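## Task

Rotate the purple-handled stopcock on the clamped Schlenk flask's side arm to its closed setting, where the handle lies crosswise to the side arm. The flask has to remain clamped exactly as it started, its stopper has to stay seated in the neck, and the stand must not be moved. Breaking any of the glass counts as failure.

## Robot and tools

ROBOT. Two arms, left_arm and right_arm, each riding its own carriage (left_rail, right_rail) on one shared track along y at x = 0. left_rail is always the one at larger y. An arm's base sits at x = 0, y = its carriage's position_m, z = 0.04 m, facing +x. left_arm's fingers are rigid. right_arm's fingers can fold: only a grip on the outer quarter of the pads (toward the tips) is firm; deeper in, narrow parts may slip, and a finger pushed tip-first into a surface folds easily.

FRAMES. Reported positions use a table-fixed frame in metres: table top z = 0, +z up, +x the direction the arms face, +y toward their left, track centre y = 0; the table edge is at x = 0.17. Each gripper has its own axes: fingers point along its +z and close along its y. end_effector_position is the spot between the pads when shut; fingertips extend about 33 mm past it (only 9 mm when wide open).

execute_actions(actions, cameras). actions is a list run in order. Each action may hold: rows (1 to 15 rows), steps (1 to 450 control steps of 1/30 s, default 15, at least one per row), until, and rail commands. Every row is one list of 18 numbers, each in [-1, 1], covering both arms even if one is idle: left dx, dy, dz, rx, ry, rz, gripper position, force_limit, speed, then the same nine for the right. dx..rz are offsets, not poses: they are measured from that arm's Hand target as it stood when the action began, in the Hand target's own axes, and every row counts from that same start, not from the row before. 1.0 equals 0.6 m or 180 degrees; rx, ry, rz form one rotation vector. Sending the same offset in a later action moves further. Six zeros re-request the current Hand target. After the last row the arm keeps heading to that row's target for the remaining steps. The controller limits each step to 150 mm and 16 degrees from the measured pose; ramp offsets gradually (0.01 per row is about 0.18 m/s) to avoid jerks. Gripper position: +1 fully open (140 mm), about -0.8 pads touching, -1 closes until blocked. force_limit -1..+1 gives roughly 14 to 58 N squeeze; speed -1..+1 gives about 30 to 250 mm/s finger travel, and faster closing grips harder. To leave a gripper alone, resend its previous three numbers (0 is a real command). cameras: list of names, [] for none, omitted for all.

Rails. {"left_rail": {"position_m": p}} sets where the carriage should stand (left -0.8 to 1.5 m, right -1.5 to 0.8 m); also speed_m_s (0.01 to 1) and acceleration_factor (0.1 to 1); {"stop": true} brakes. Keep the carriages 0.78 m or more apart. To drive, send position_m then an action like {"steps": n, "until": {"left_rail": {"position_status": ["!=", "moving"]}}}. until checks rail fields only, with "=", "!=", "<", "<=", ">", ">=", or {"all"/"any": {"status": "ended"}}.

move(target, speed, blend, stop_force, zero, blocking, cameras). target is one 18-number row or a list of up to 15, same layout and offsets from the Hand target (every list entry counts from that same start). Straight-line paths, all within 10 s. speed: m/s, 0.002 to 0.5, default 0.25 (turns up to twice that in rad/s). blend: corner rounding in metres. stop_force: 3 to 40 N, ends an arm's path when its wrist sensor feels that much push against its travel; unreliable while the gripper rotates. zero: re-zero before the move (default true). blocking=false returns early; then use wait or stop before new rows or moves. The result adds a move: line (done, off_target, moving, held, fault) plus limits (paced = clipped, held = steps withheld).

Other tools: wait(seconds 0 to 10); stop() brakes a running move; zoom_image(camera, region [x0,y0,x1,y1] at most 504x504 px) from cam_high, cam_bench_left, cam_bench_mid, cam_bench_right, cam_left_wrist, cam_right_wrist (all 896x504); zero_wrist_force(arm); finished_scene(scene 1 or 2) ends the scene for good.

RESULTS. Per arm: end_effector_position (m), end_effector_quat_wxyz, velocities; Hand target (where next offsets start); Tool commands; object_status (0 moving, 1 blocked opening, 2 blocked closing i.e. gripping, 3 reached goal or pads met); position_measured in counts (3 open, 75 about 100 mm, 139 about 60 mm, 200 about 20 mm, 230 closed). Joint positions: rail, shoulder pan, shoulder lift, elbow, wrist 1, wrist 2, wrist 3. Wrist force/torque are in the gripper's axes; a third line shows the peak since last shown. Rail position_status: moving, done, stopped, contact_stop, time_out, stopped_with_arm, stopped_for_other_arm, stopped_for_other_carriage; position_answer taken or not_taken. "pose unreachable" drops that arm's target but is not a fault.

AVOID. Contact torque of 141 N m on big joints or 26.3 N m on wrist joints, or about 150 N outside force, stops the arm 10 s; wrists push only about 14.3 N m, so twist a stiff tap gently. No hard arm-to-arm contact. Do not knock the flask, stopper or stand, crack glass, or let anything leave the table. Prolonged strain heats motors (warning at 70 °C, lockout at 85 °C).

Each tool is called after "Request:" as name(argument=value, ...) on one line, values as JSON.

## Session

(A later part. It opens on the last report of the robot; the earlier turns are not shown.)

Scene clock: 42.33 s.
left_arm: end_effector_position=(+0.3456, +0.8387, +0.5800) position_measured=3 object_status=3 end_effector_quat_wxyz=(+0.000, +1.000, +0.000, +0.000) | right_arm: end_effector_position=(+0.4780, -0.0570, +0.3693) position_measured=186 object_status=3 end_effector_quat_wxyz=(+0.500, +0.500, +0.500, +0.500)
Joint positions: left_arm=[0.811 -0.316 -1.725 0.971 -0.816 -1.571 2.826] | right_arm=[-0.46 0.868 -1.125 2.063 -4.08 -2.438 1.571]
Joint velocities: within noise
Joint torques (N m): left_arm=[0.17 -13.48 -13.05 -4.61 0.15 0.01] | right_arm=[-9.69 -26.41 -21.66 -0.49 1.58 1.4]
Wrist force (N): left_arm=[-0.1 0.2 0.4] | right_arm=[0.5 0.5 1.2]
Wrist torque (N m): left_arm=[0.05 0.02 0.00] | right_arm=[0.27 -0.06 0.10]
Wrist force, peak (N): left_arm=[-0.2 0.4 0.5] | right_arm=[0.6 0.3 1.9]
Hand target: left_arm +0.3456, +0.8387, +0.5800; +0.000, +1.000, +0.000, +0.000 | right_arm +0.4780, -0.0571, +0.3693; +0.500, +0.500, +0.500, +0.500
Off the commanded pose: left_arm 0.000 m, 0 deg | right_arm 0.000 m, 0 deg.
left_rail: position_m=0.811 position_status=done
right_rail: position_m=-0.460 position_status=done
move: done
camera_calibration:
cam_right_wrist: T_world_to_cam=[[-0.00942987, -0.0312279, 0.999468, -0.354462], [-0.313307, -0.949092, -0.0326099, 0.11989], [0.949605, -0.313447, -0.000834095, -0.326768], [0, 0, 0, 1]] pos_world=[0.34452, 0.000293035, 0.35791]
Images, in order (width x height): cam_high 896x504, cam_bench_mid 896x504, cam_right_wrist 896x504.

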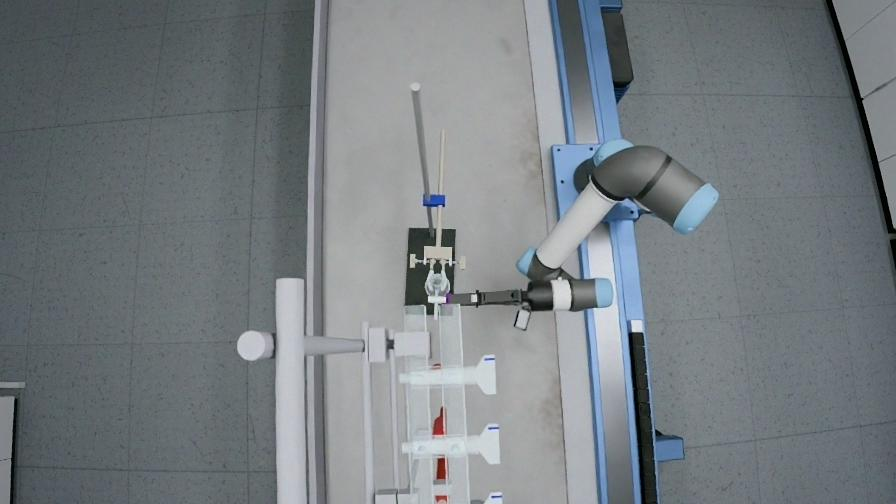

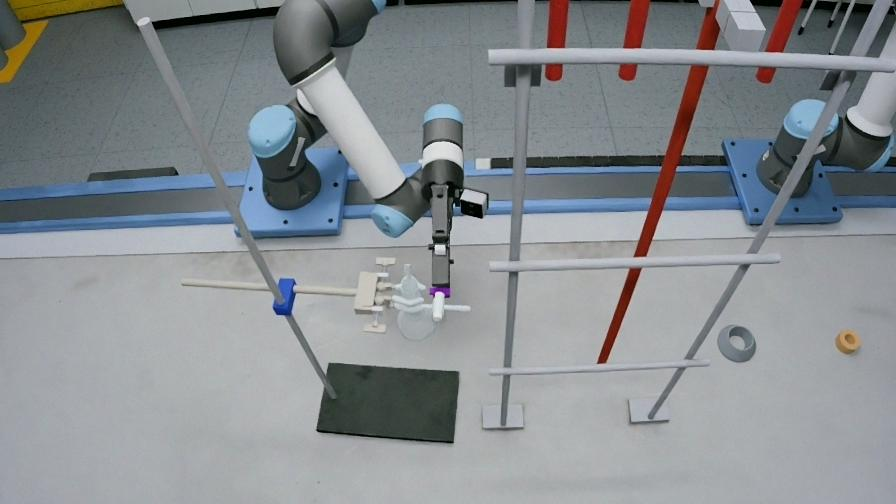

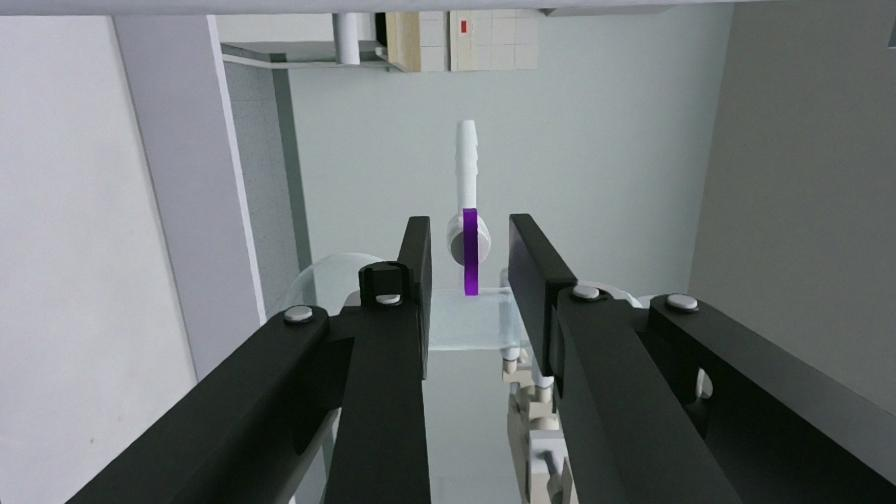

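Request:
move(target=[[0,0,0,0,0,0,1,1,1, -0.0017,0.0007,0.0042,0,0,0,-0.45,-1,-1],[0,0,0,0,0,0,1,1,1, -0.0017,0.0007,0.0042,0,0,0,-1,-1,-1]], speed=0.05, cameras=["cam_high", "cam_bench_mid", "cam_right_wrist"])

Request:
zoom_image(camera="cam_right_wrist", region=[370, 140, 570, 340])

Request:
zoom_image(camera="cam_bench_mid", region=[400, 250, 480, 330])

Scene clock: 47.53 s.
left_arm: end_effector_position=(+0.3456, +0.8387, +0.5800) position_measured=3 object_status=3 end_effector_quat_wxyz=(+0.000, +1.000, +0.000, +0.000) | right_arm: end_effector_position=(+0.4805, -0.0581, +0.3697) position_measured=223 object_status=0 end_effector_quat_wxyz=(+0.500, +0.500, +0.500, +0.500)
Joint positions: left_arm=[0.811 -0.316 -1.725 0.971 -0.816 -1.571 2.826] | right_arm=[-0.46 0.861 -1.125 2.062 -4.079 -2.432 1.571]
Joint velocities: within noise
Joint torques (N m): left_arm=[-0.38 -13.76 -11.93 -4.5 0.21 0.13] | right_arm=[-9.45 -41.2 -18.74 -0.71 1.62 1.64]
Wrist force (N): left_arm=[-0.3 0.3 0.3] | right_arm=[0.6 0.1 1.3]
Wrist torque (N m): left_arm=[0.06 0.06 0.00] | right_arm=[0.28 -0.16 0.12]
Wrist force, peak (N): left_arm=[0.1 0.4 0.6] | right_arm=[0.8 0.2 1.5]
Hand target: left_arm +0.3456, +0.8387, +0.5800; +0.000, +1.000, +0.000, +0.000 | right_arm +0.4805, -0.0581, +0.3697; +0.500, +0.500, +0.500, +0.500
Off the commanded pose: left_arm 0.000 m, 0 deg | right_arm 0.000 m, 0 deg.
left_rail: position_m=0.811 position_status=done
right_rail: position_m=-0.460 position_status=done
move: done
camera_calibration:
cam_right_wrist: T_world_to_cam=[[-0.00943133, -0.0312729, 0.999466, -0.354892], [-0.313308, -0.94909, -0.0326532, 0.119757], [0.949605, -0.313448, -0.000846874, -0.329471], [0, 0, 0, 1]] pos_world=[0.347041, -0.000710867, 0.358334]
Images, in order (width x height): cam_high 896x504, cam_bench_mid 896x504, cam_right_wrist 896x504.

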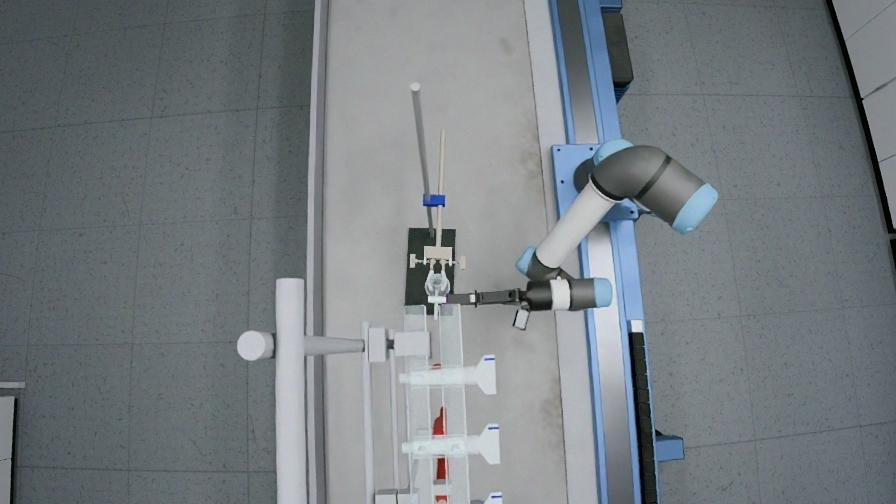

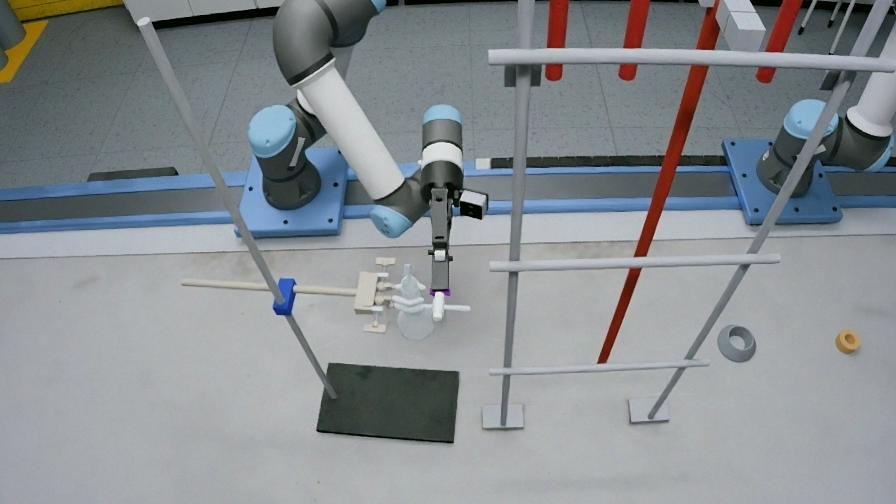

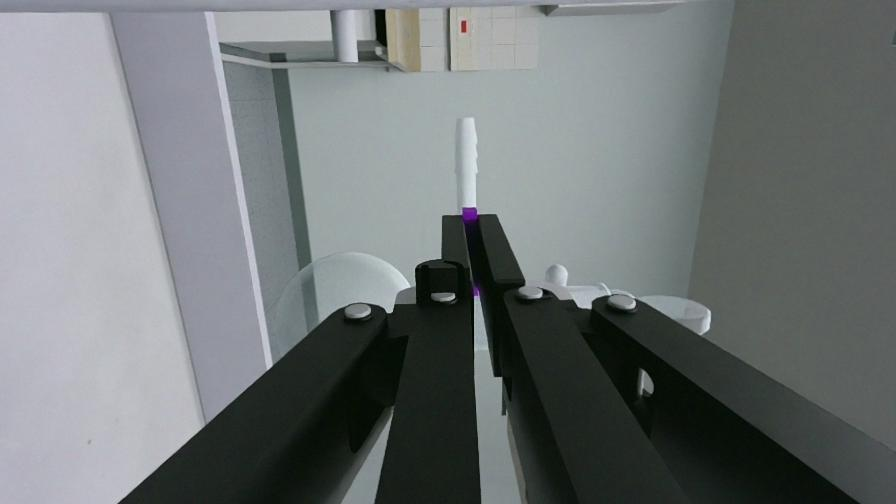

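Scaled by 2.520.

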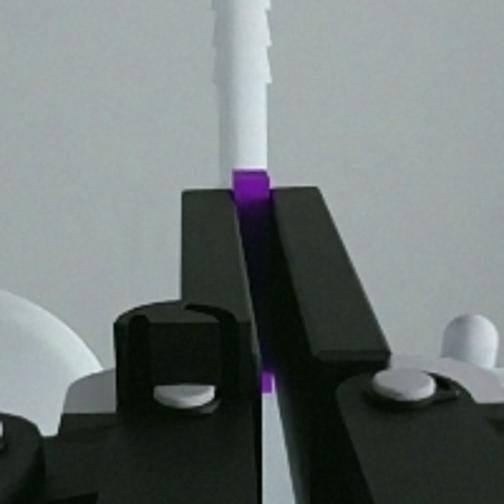

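Scaled by 6.300.

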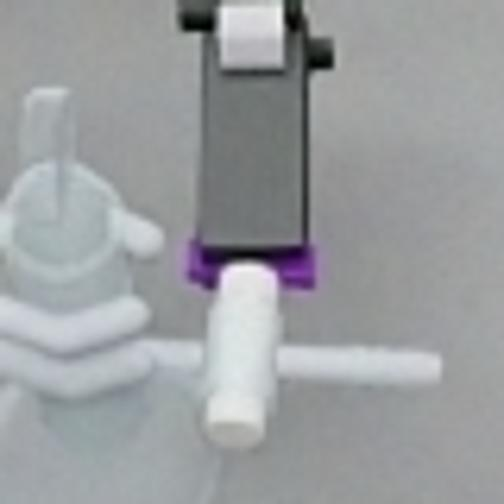

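Request:
move(target=[0,0,0,0,0,0,1,1,1, 0,0,0,0,0,0.0222,-1,-1,-1], speed=0.1, cameras=[])

Scene clock: 49.97 s.
left_arm: end_effector_position=(+0.3456, +0.8387, +0.5800) position_measured=3 object_status=3 end_effector_quat_wxyz=(+0.000, +1.000, +0.000, +0.000) | right_arm: end_effector_position=(+0.4806, -0.0580, +0.3697) position_measured=223 object_status=2 end_effector_quat_wxyz=(+0.482, +0.517, +0.482, +0.517)
Joint positions: left_arm=[0.811 -0.316 -1.725 0.971 -0.816 -1.571 2.826] | right_arm=[-0.46 0.861 -1.125 2.062 -4.079 -2.432 1.64]
Joint velocities: within noise
Joint torques (N m): left_arm=[0.7 -13.96 -12.28 -4.5 0.12 0.13] | right_arm=[-7.2 -41.03 -19.68 -0.31 1.29 2.4]
Wrist force (N): left_arm=[0.1 -0.1 0.3] | right_arm=[1.5 1.6 0.9]
Wrist torque (N m): left_arm=[-0.01 -0.03 0.00] | right_arm=[0.16 -0.15 -0.05]
Wrist force, peak (N): left_arm=[0.1 0.2 0.6] | right_arm=[1.5 1.6 0.9]
Hand target: left_arm +0.3456, +0.8387, +0.5800; +0.000, +1.000, +0.000, +0.000 | right_arm +0.4805, -0.0581, +0.3697; +0.482, +0.517, +0.482, +0.517
Off the commanded pose: left_arm 0.000 m, 0 deg | right_arm 0.000 m, 0 deg.
left_rail: position_m=0.811 position_status=done
right_rail: position_m=-0.460 position_status=done
move: done
No camera images: "cameras" was empty.

Request:
move(target=[0,0,0,0,0,0,1,1,1, 0,0,0,0,0,0.0333,-1,-1,-1], speed=0.1, cameras=["cam_right_wrist"])

Request:
zoom_image(camera="cam_right_wrist", region=[370, 90, 570, 290])

Scene clock: 51.53 s.
left_arm: end_effector_position=(+0.3456, +0.8387, +0.5800) position_measured=3 object_status=3 end_effector_quat_wxyz=(+0.000, +1.000, +0.000, +0.000) | right_arm: end_effector_position=(+0.4806, -0.0580, +0.3697) position_measured=223 object_status=2 end_effector_quat_wxyz=(+0.455, +0.542, +0.455, +0.542)
Joint positions: left_arm=[0.811 -0.316 -1.725 0.971 -0.816 -1.571 2.826] | right_arm=[-0.46 0.861 -1.125 2.062 -4.079 -2.432 1.745]
Joint velocities: within noise
Joint torques (N m): left_arm=[-0.27 -13.95 -11.87 -4.56 0.2 0.17] | right_arm=[-6.26 -40.64 -9.61 -0.31 0.78 2.49]
Wrist force (N): left_arm=[0.0 0.0 0.4] | right_arm=[2.0 1.2 0.8]
Wrist torque (N m): left_arm=[0.01 0.00 0.00] | right_arm=[0.08 -0.26 -0.07]
Wrist force, peak (N): left_arm=[-0.1 0.5 0.4] | right_arm=[2.0 1.4 1.0]
Hand target: left_arm +0.3456, +0.8387, +0.5800; +0.000, +1.000, +0.000, +0.000 | right_arm +0.4805, -0.0581, +0.3697; +0.455, +0.542, +0.455, +0.542
Off the commanded pose: left_arm 0.000 m, 0 deg | right_arm 0.000 m, 0 deg.
left_rail: position_m=0.811 position_status=done
right_rail: position_m=-0.460 position_status=done
move: done
camera_calibration:
cam_right_wrist: T_world_to_cam=[[-0.0094857, -0.204012, 0.978922, -0.357308], [-0.313296, -0.92907, -0.196658, 0.181579], [0.949608, -0.308557, -0.0551032, -0.30914], [0, 0, 0, 1]] pos_world=[0.34706, 0.000416993, 0.368451]
Images, in order (width x height): cam_right_wrist 896x504.

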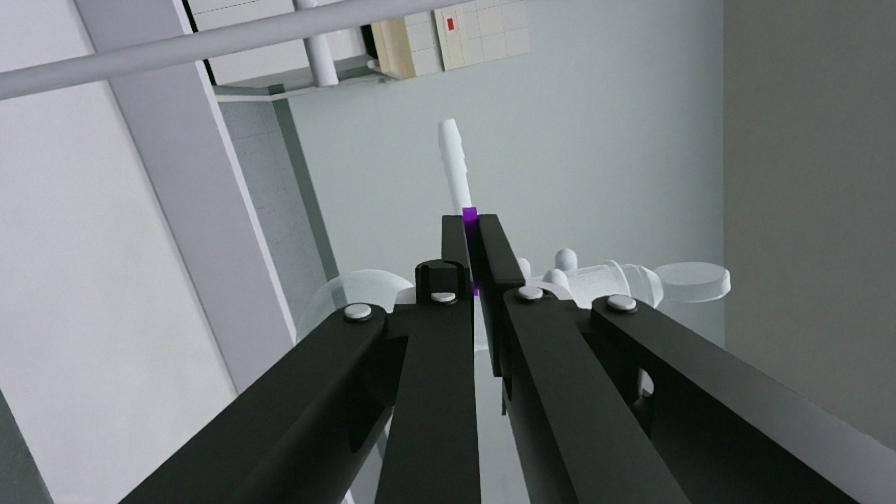

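Scaled by 2.520.

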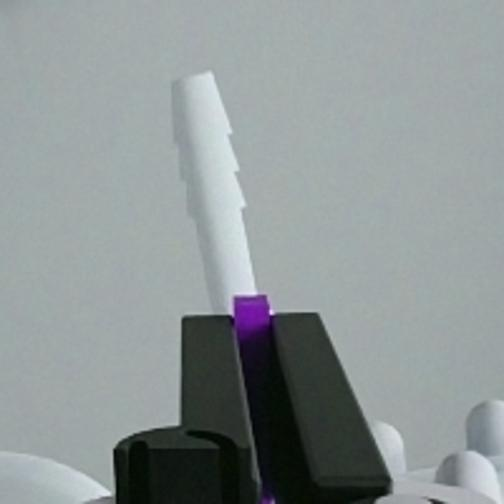

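Request:
move(target=[0,0,0,0,0,0,1,1,1, 0,0,0,0,0,0.1667,-1,-1,-1], speed=0.2, cameras=["cam_right_wrist"])

Scene clock: 53.93 s.
left_arm: end_effector_position=(+0.3456, +0.8387, +0.5800) position_measured=3 object_status=3 end_effector_quat_wxyz=(+0.000, +1.000, +0.000, +0.000) | right_arm: end_effector_position=(+0.4805, -0.0581, +0.3697) position_measured=223 object_status=2 end_effector_quat_wxyz=(+0.299, +0.641, +0.299, +0.641)
Joint positions: left_arm=[0.811 -0.316 -1.725 0.971 -0.816 -1.571 2.826] | right_arm=[-0.46 0.861 -1.125 2.062 -4.079 -2.432 2.269]
Joint velocities: within noise
Joint torques (N m): left_arm=[0.84 -13.96 -12.23 -4.54 0.27 0.21] | right_arm=[5.75 -40.68 -8.41 0 1.26 2.76]
Wrist force (N): left_arm=[0.0 0.1 0.3] | right_arm=[3.1 1.5 1.0]
Wrist torque (N m): left_arm=[0.03 0.01 0.00] | right_arm=[0.04 -0.35 -0.12]
Wrist force, peak (N): left_arm=[-0.1 0.3 0.5] | right_arm=[3.2 1.4 1.1]
Hand target: left_arm +0.3456, +0.8387, +0.5800; +0.000, +1.000, +0.000, +0.000 | right_arm +0.4805, -0.0581, +0.3697; +0.299, +0.641, +0.299, +0.641
Off the commanded pose: left_arm 0.000 m, 0 deg | right_arm 0.000 m, 0 deg.
left_rail: position_m=0.811 position_status=done
right_rail: position_m=-0.460 position_status=done
move: done
camera_calibration:
cam_right_wrist: T_world_to_cam=[[-0.00946063, -0.666195, 0.745718, -0.297919], [-0.313303, -0.706227, -0.63489, 0.356498], [0.949606, -0.239642, -0.202039, -0.250807], [0, 0, 0, 1]] pos_world=[0.347042, -0.00680787, 0.397828]
Images, in order (width x height): cam_right_wrist 896x504.

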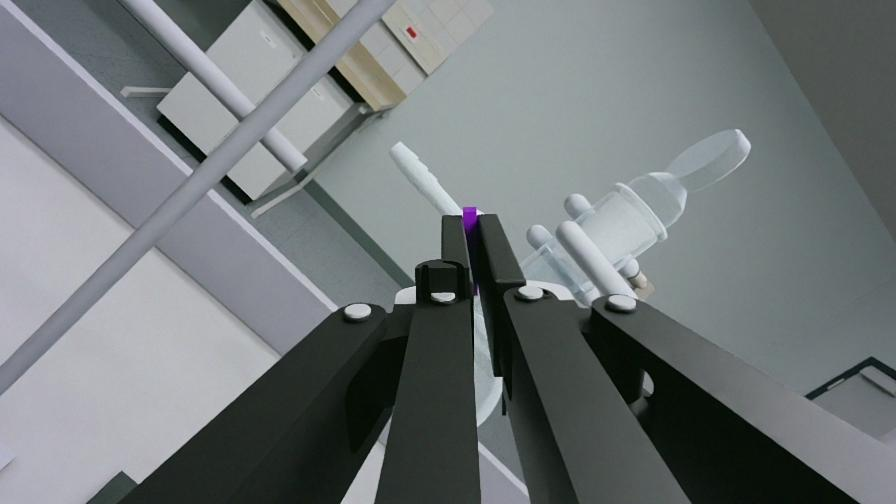

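Request:
move(target=[0,0,0,0,0,0,1,1,1, 0,0,0,0,0,0.2333,-1,-1,-1], speed=0.2, cameras=["cam_right_wrist", "cam_bench_mid", "cam_high"])

Request:
zoom_image(camera="cam_bench_mid", region=[400, 250, 480, 330])

Request:
zoom_image(camera="cam_high", region=[420, 240, 540, 320])

Scene clock: 57.13 s.
left_arm: end_effector_position=(+0.3456, +0.8387, +0.5800) position_measured=3 object_status=3 end_effector_quat_wxyz=(+0.000, +1.000, +0.000, +0.000) | right_arm: end_effector_position=(+0.4805, -0.0580, +0.3697) position_measured=223 object_status=2 end_effector_quat_wxyz=(+0.049, +0.705, +0.049, +0.705)
Joint positions: left_arm=[0.811 -0.316 -1.725 0.971 -0.816 -1.571 2.826] | right_arm=[-0.46 0.861 -1.125 2.062 -4.079 -2.432 3.002]
Joint velocities: within noise
Joint torques (N m): left_arm=[0.35 -14.04 -11.91 -4.46 0.24 0.13] | right_arm=[2.95 -40.26 -8.09 0.04 1.66 2.71]
Wrist force (N): left_arm=[0.0 0.2 0.4] | right_arm=[4.4 1.6 0.7]
Wrist torque (N m): left_arm=[0.04 -0.01 0.00] | right_arm=[-0.07 -0.44 -0.18]
Wrist force, peak (N): left_arm=[0.1 0.4 0.6] | right_arm=[4.4 2.0 0.9]
Hand target: left_arm +0.3456, +0.8387, +0.5800; +0.000, +1.000, +0.000, +0.000 | right_arm +0.4805, -0.0581, +0.3697; +0.049, +0.705, +0.049, +0.705
Off the commanded pose: left_arm 0.000 m, 0 deg | right_arm 0.000 m, 0 deg.
left_rail: position_m=0.811 position_status=done
right_rail: position_m=-0.460 position_status=done
move: done
camera_calibration:
cam_right_wrist: T_world_to_cam=[[-0.00941951, -0.994051, 0.108509, -0.0813818], [-0.313279, -0.100117, -0.944369, 0.506087], [0.949614, -0.0428889, -0.310472, -0.199286], [0, 0, 0, 1]] pos_world=[0.347025, -0.038777, 0.424891]
Images, in order (width x height): cam_high 896x504, cam_bench_mid 896x504, cam_right_wrist 896x504.

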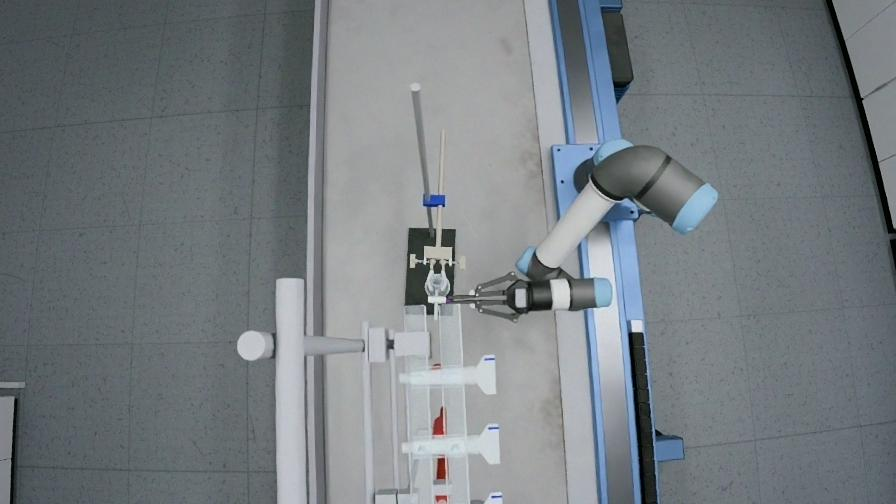

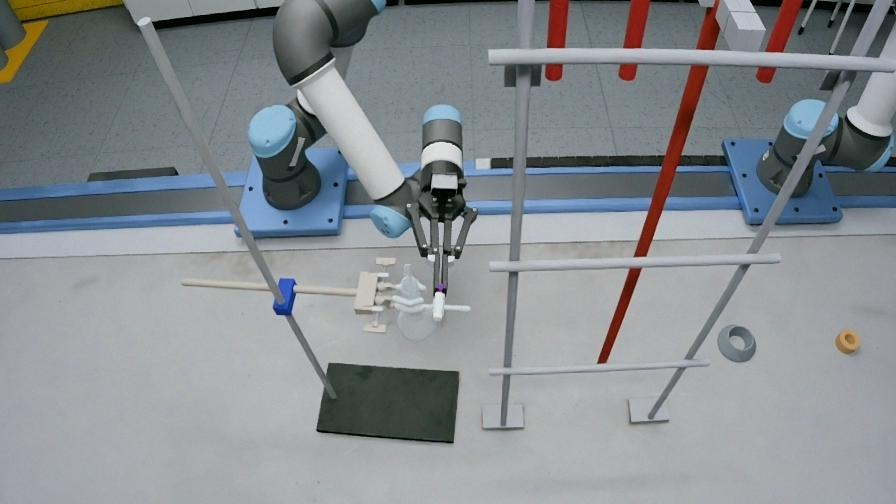

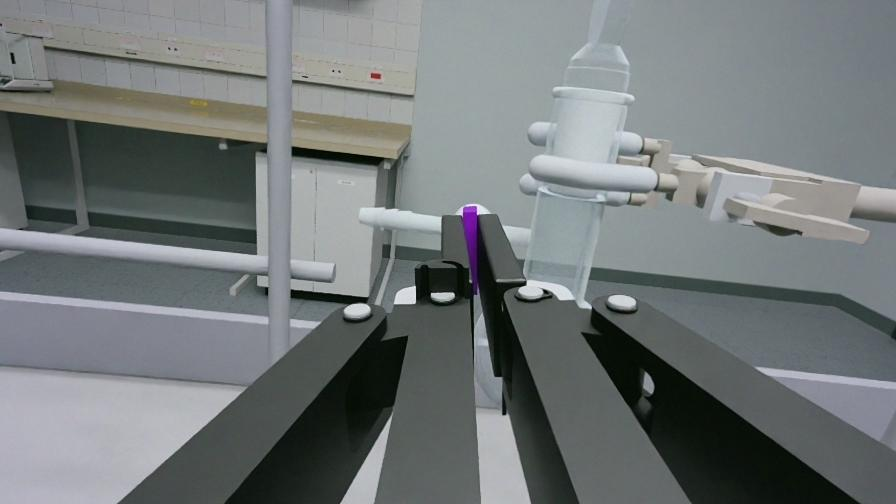

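Scaled by 6.300.

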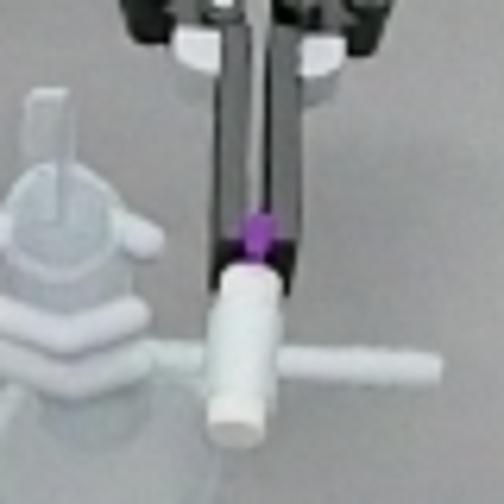

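Scaled by 4.200.

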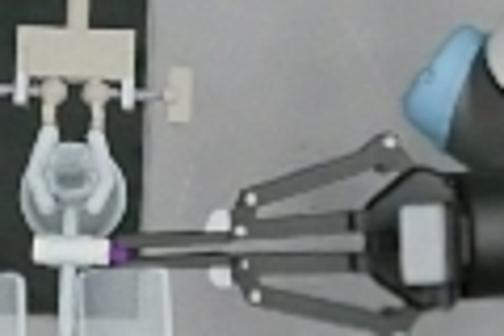

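Request:
move(target=[0,0,0,0,0,0,1,1,1, 0,0,0,0,0,0.0417,-1,-1,-1], speed=0.1, cameras=["cam_right_wrist"])

Request:
zoom_image(camera="cam_right_wrist", region=[340, 140, 600, 320])

Scene clock: 59.20 s.
left_arm: end_effector_position=(+0.3456, +0.8387, +0.5800) position_measured=3 object_status=3 end_effector_quat_wxyz=(+0.000, +1.000, +0.000, +0.000) | right_arm: end_effector_position=(+0.4806, -0.0580, +0.3697) position_measured=223 object_status=2 end_effector_quat_wxyz=(+0.003, +0.707, +0.003, +0.707)
Joint positions: left_arm=[0.811 -0.316 -1.725 0.971 -0.816 -1.571 2.826] | right_arm=[-0.46 0.861 -1.125 2.062 -4.079 -2.432 3.133]
Joint velocities: within noise
Joint torques (N m): left_arm=[1.1 -14.31 -12.14 -4.5 0.24 0.13] | right_arm=[-8.5 -39.98 -8.89 0.21 1.6 2.65]
Wrist force (N): left_arm=[0.0 0.2 0.3] | right_arm=[4.2 1.9 0.5]
Wrist torque (N m): left_arm=[0.04 -0.01 0.00] | right_arm=[-0.04 -0.41 -0.18]
Wrist force, peak (N): left_arm=[0.0 0.3 0.7] | right_arm=[4.8 2.0 0.4]
Hand target: left_arm +0.3456, +0.8387, +0.5800; +0.000, +1.000, +0.000, +0.000 | right_arm +0.4805, -0.0581, +0.3697; +0.003, +0.707, +0.003, +0.707
Off the commanded pose: left_arm 0.000 m, 0 deg | right_arm 0.000 m, 0 deg.
left_rail: position_m=0.811 position_status=done
right_rail: position_m=-0.460 position_status=done
move: done
camera_calibration:
cam_right_wrist: T_world_to_cam=[[-0.00942622, -0.999707, -0.0223026, -0.0333348], [-0.313251, 0.0241332, -0.949364, 0.515164], [0.949624, -0.00196261, -0.313386, -0.19586], [0, 0, 0, 1]] pos_world=[0.347055, -0.046142, 0.426955]
Images, in order (width x height): cam_right_wrist 896x504.

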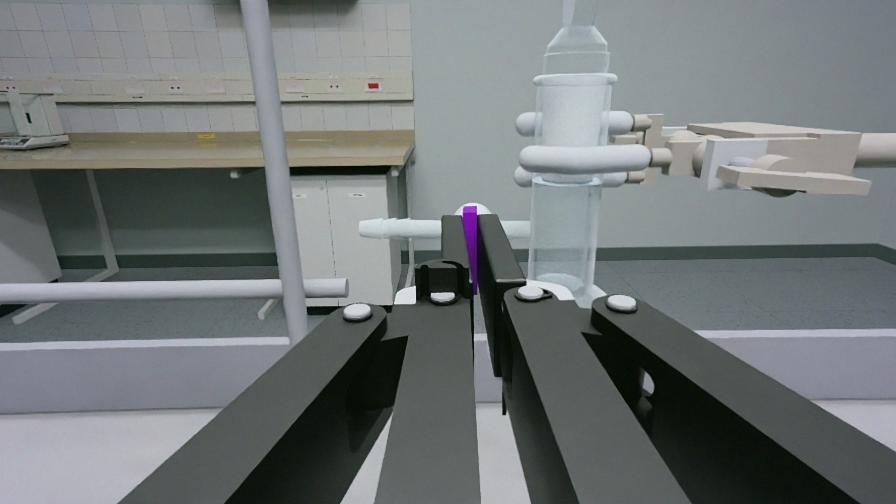

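Scaled by 1.938.

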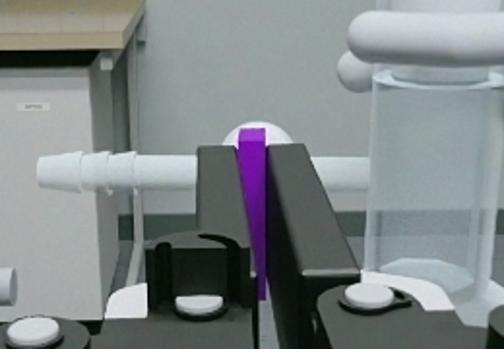

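Request:
move(target=[[0,0,0,0,0,0,1,1,1, 0,0,0,0,0,0.0067,-1,-1,-1],[0,0,0,0,0,0,1,1,1, 0,0,0,0,0,0.0067,-0.5,-1,-1],[0,0,0,0,0,0,1,1,1, 0,0,-0.1167,0,0,0.0067,-0.5,-1,-1]], speed=[0.1,0.1,0.12], cameras=["cam_right_wrist", "cam_bench_mid", "cam_high"])

Request:
zoom_image(camera="cam_right_wrist", region=[330, 100, 650, 300])

Request:
zoom_image(camera="cam_bench_mid", region=[340, 240, 500, 350])

Request:
zoom_image(camera="cam_high", region=[380, 220, 510, 330])

Scene clock: 70.27 s.
left_arm: end_effector_position=(+0.3456, +0.8387, +0.5800) position_measured=3 object_status=3 end_effector_quat_wxyz=(+0.000, +1.000, +0.000, +0.000) | right_arm: end_effector_position=(+0.4106, -0.0581, +0.3697) position_measured=192 object_status=3 end_effector_quat_wxyz=(-0.004, +0.707, -0.004, +0.707)
Joint positions: left_arm=[0.811 -0.316 -1.725 0.971 -0.816 -1.571 2.826] | right_arm=[-0.46 1 -1.162 2.128 -4.107 -2.571 3.154]
Joint velocities: within noise
Joint torques (N m): left_arm=[0.82 -14.16 -11.98 -4.54 0.31 0.07] | right_arm=[9.98 -39.38 -8.03 -2.39 -1.45 2.07]
Wrist force (N): left_arm=[-0.1 0.1 0.5] | right_arm=[2.0 -0.5 0.8]
Wrist torque (N m): left_arm=[0.02 0.01 0.00] | right_arm=[0.14 -0.53 -0.06]
Wrist force, peak (N): left_arm=[0.0 0.0 0.7] | right_arm=[4.7 1.8 0.5]
Hand target: left_arm +0.3456, +0.8387, +0.5800; +0.000, +1.000, +0.000, +0.000 | right_arm +0.4105, -0.0581, +0.3697; -0.004, +0.707, -0.004, +0.707
Off the commanded pose: left_arm 0.000 m, 0 deg | right_arm 0.000 m, 0 deg.
left_rail: position_m=0.811 position_status=done
right_rail: position_m=-0.460 position_status=done
move: done
camera_calibration:
cam_right_wrist: T_world_to_cam=[[-0.00942375, -0.999008, -0.0435224, -0.0261355], [-0.313307, 0.0442826, -0.948619, 0.494158], [0.949605, 0.00469632, -0.313414, -0.129051], [0, 0, 0, 1]] pos_world=[0.277124, -0.0473861, 0.427184]
Images, in order (width x height): cam_high 896x504, cam_bench_mid 896x504, cam_right_wrist 896x504.

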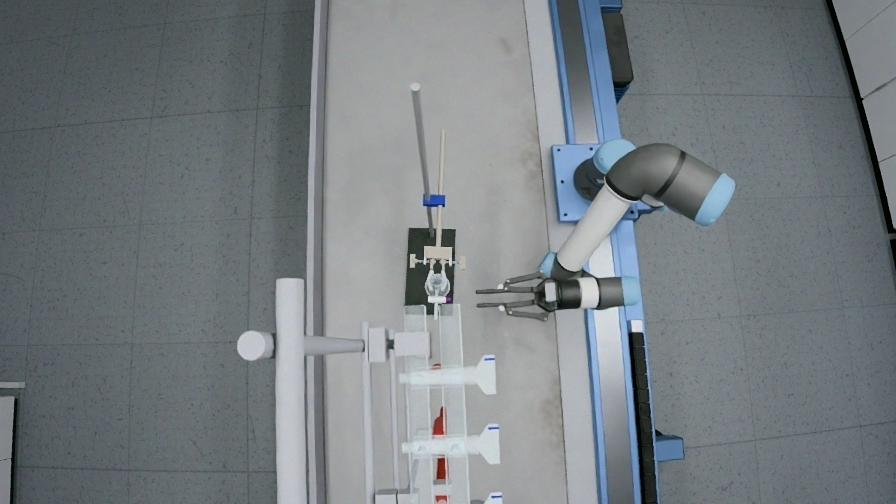

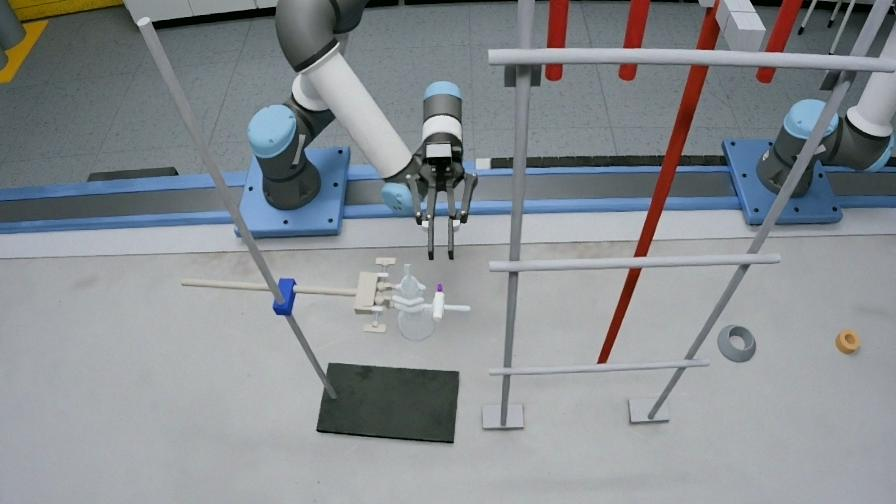

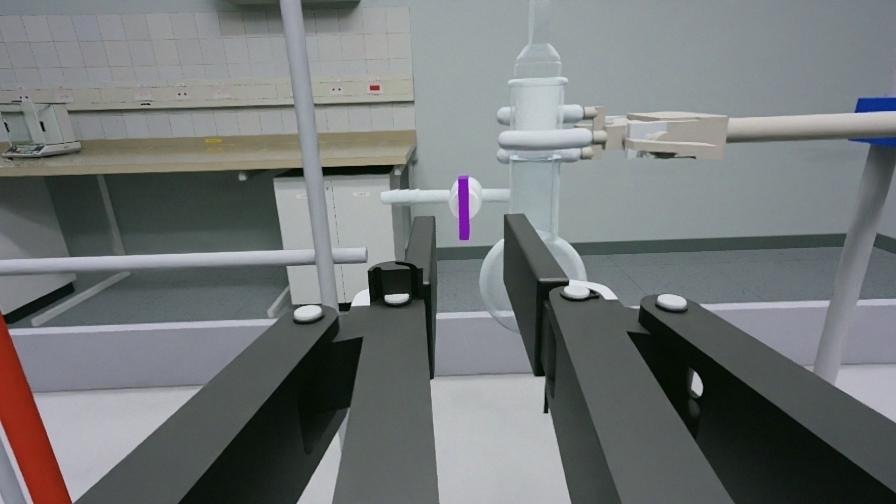

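Scaled by 1.575.

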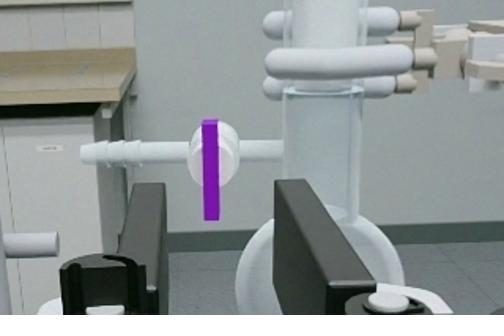

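Scaled by 3.150.

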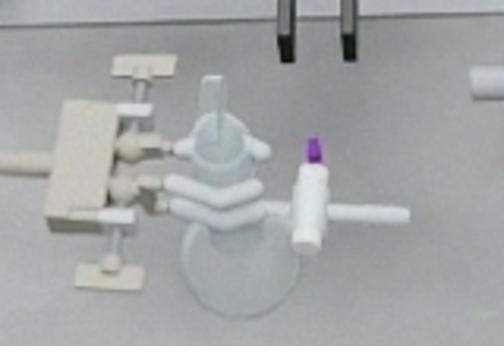

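Scaled by 3.877.

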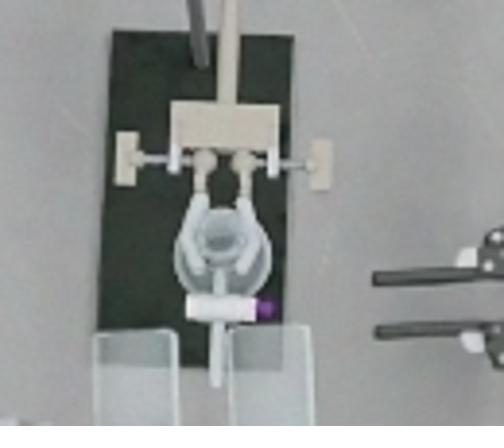

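Request:
finished_scene(scene=1)

The scene is finished: the task was done.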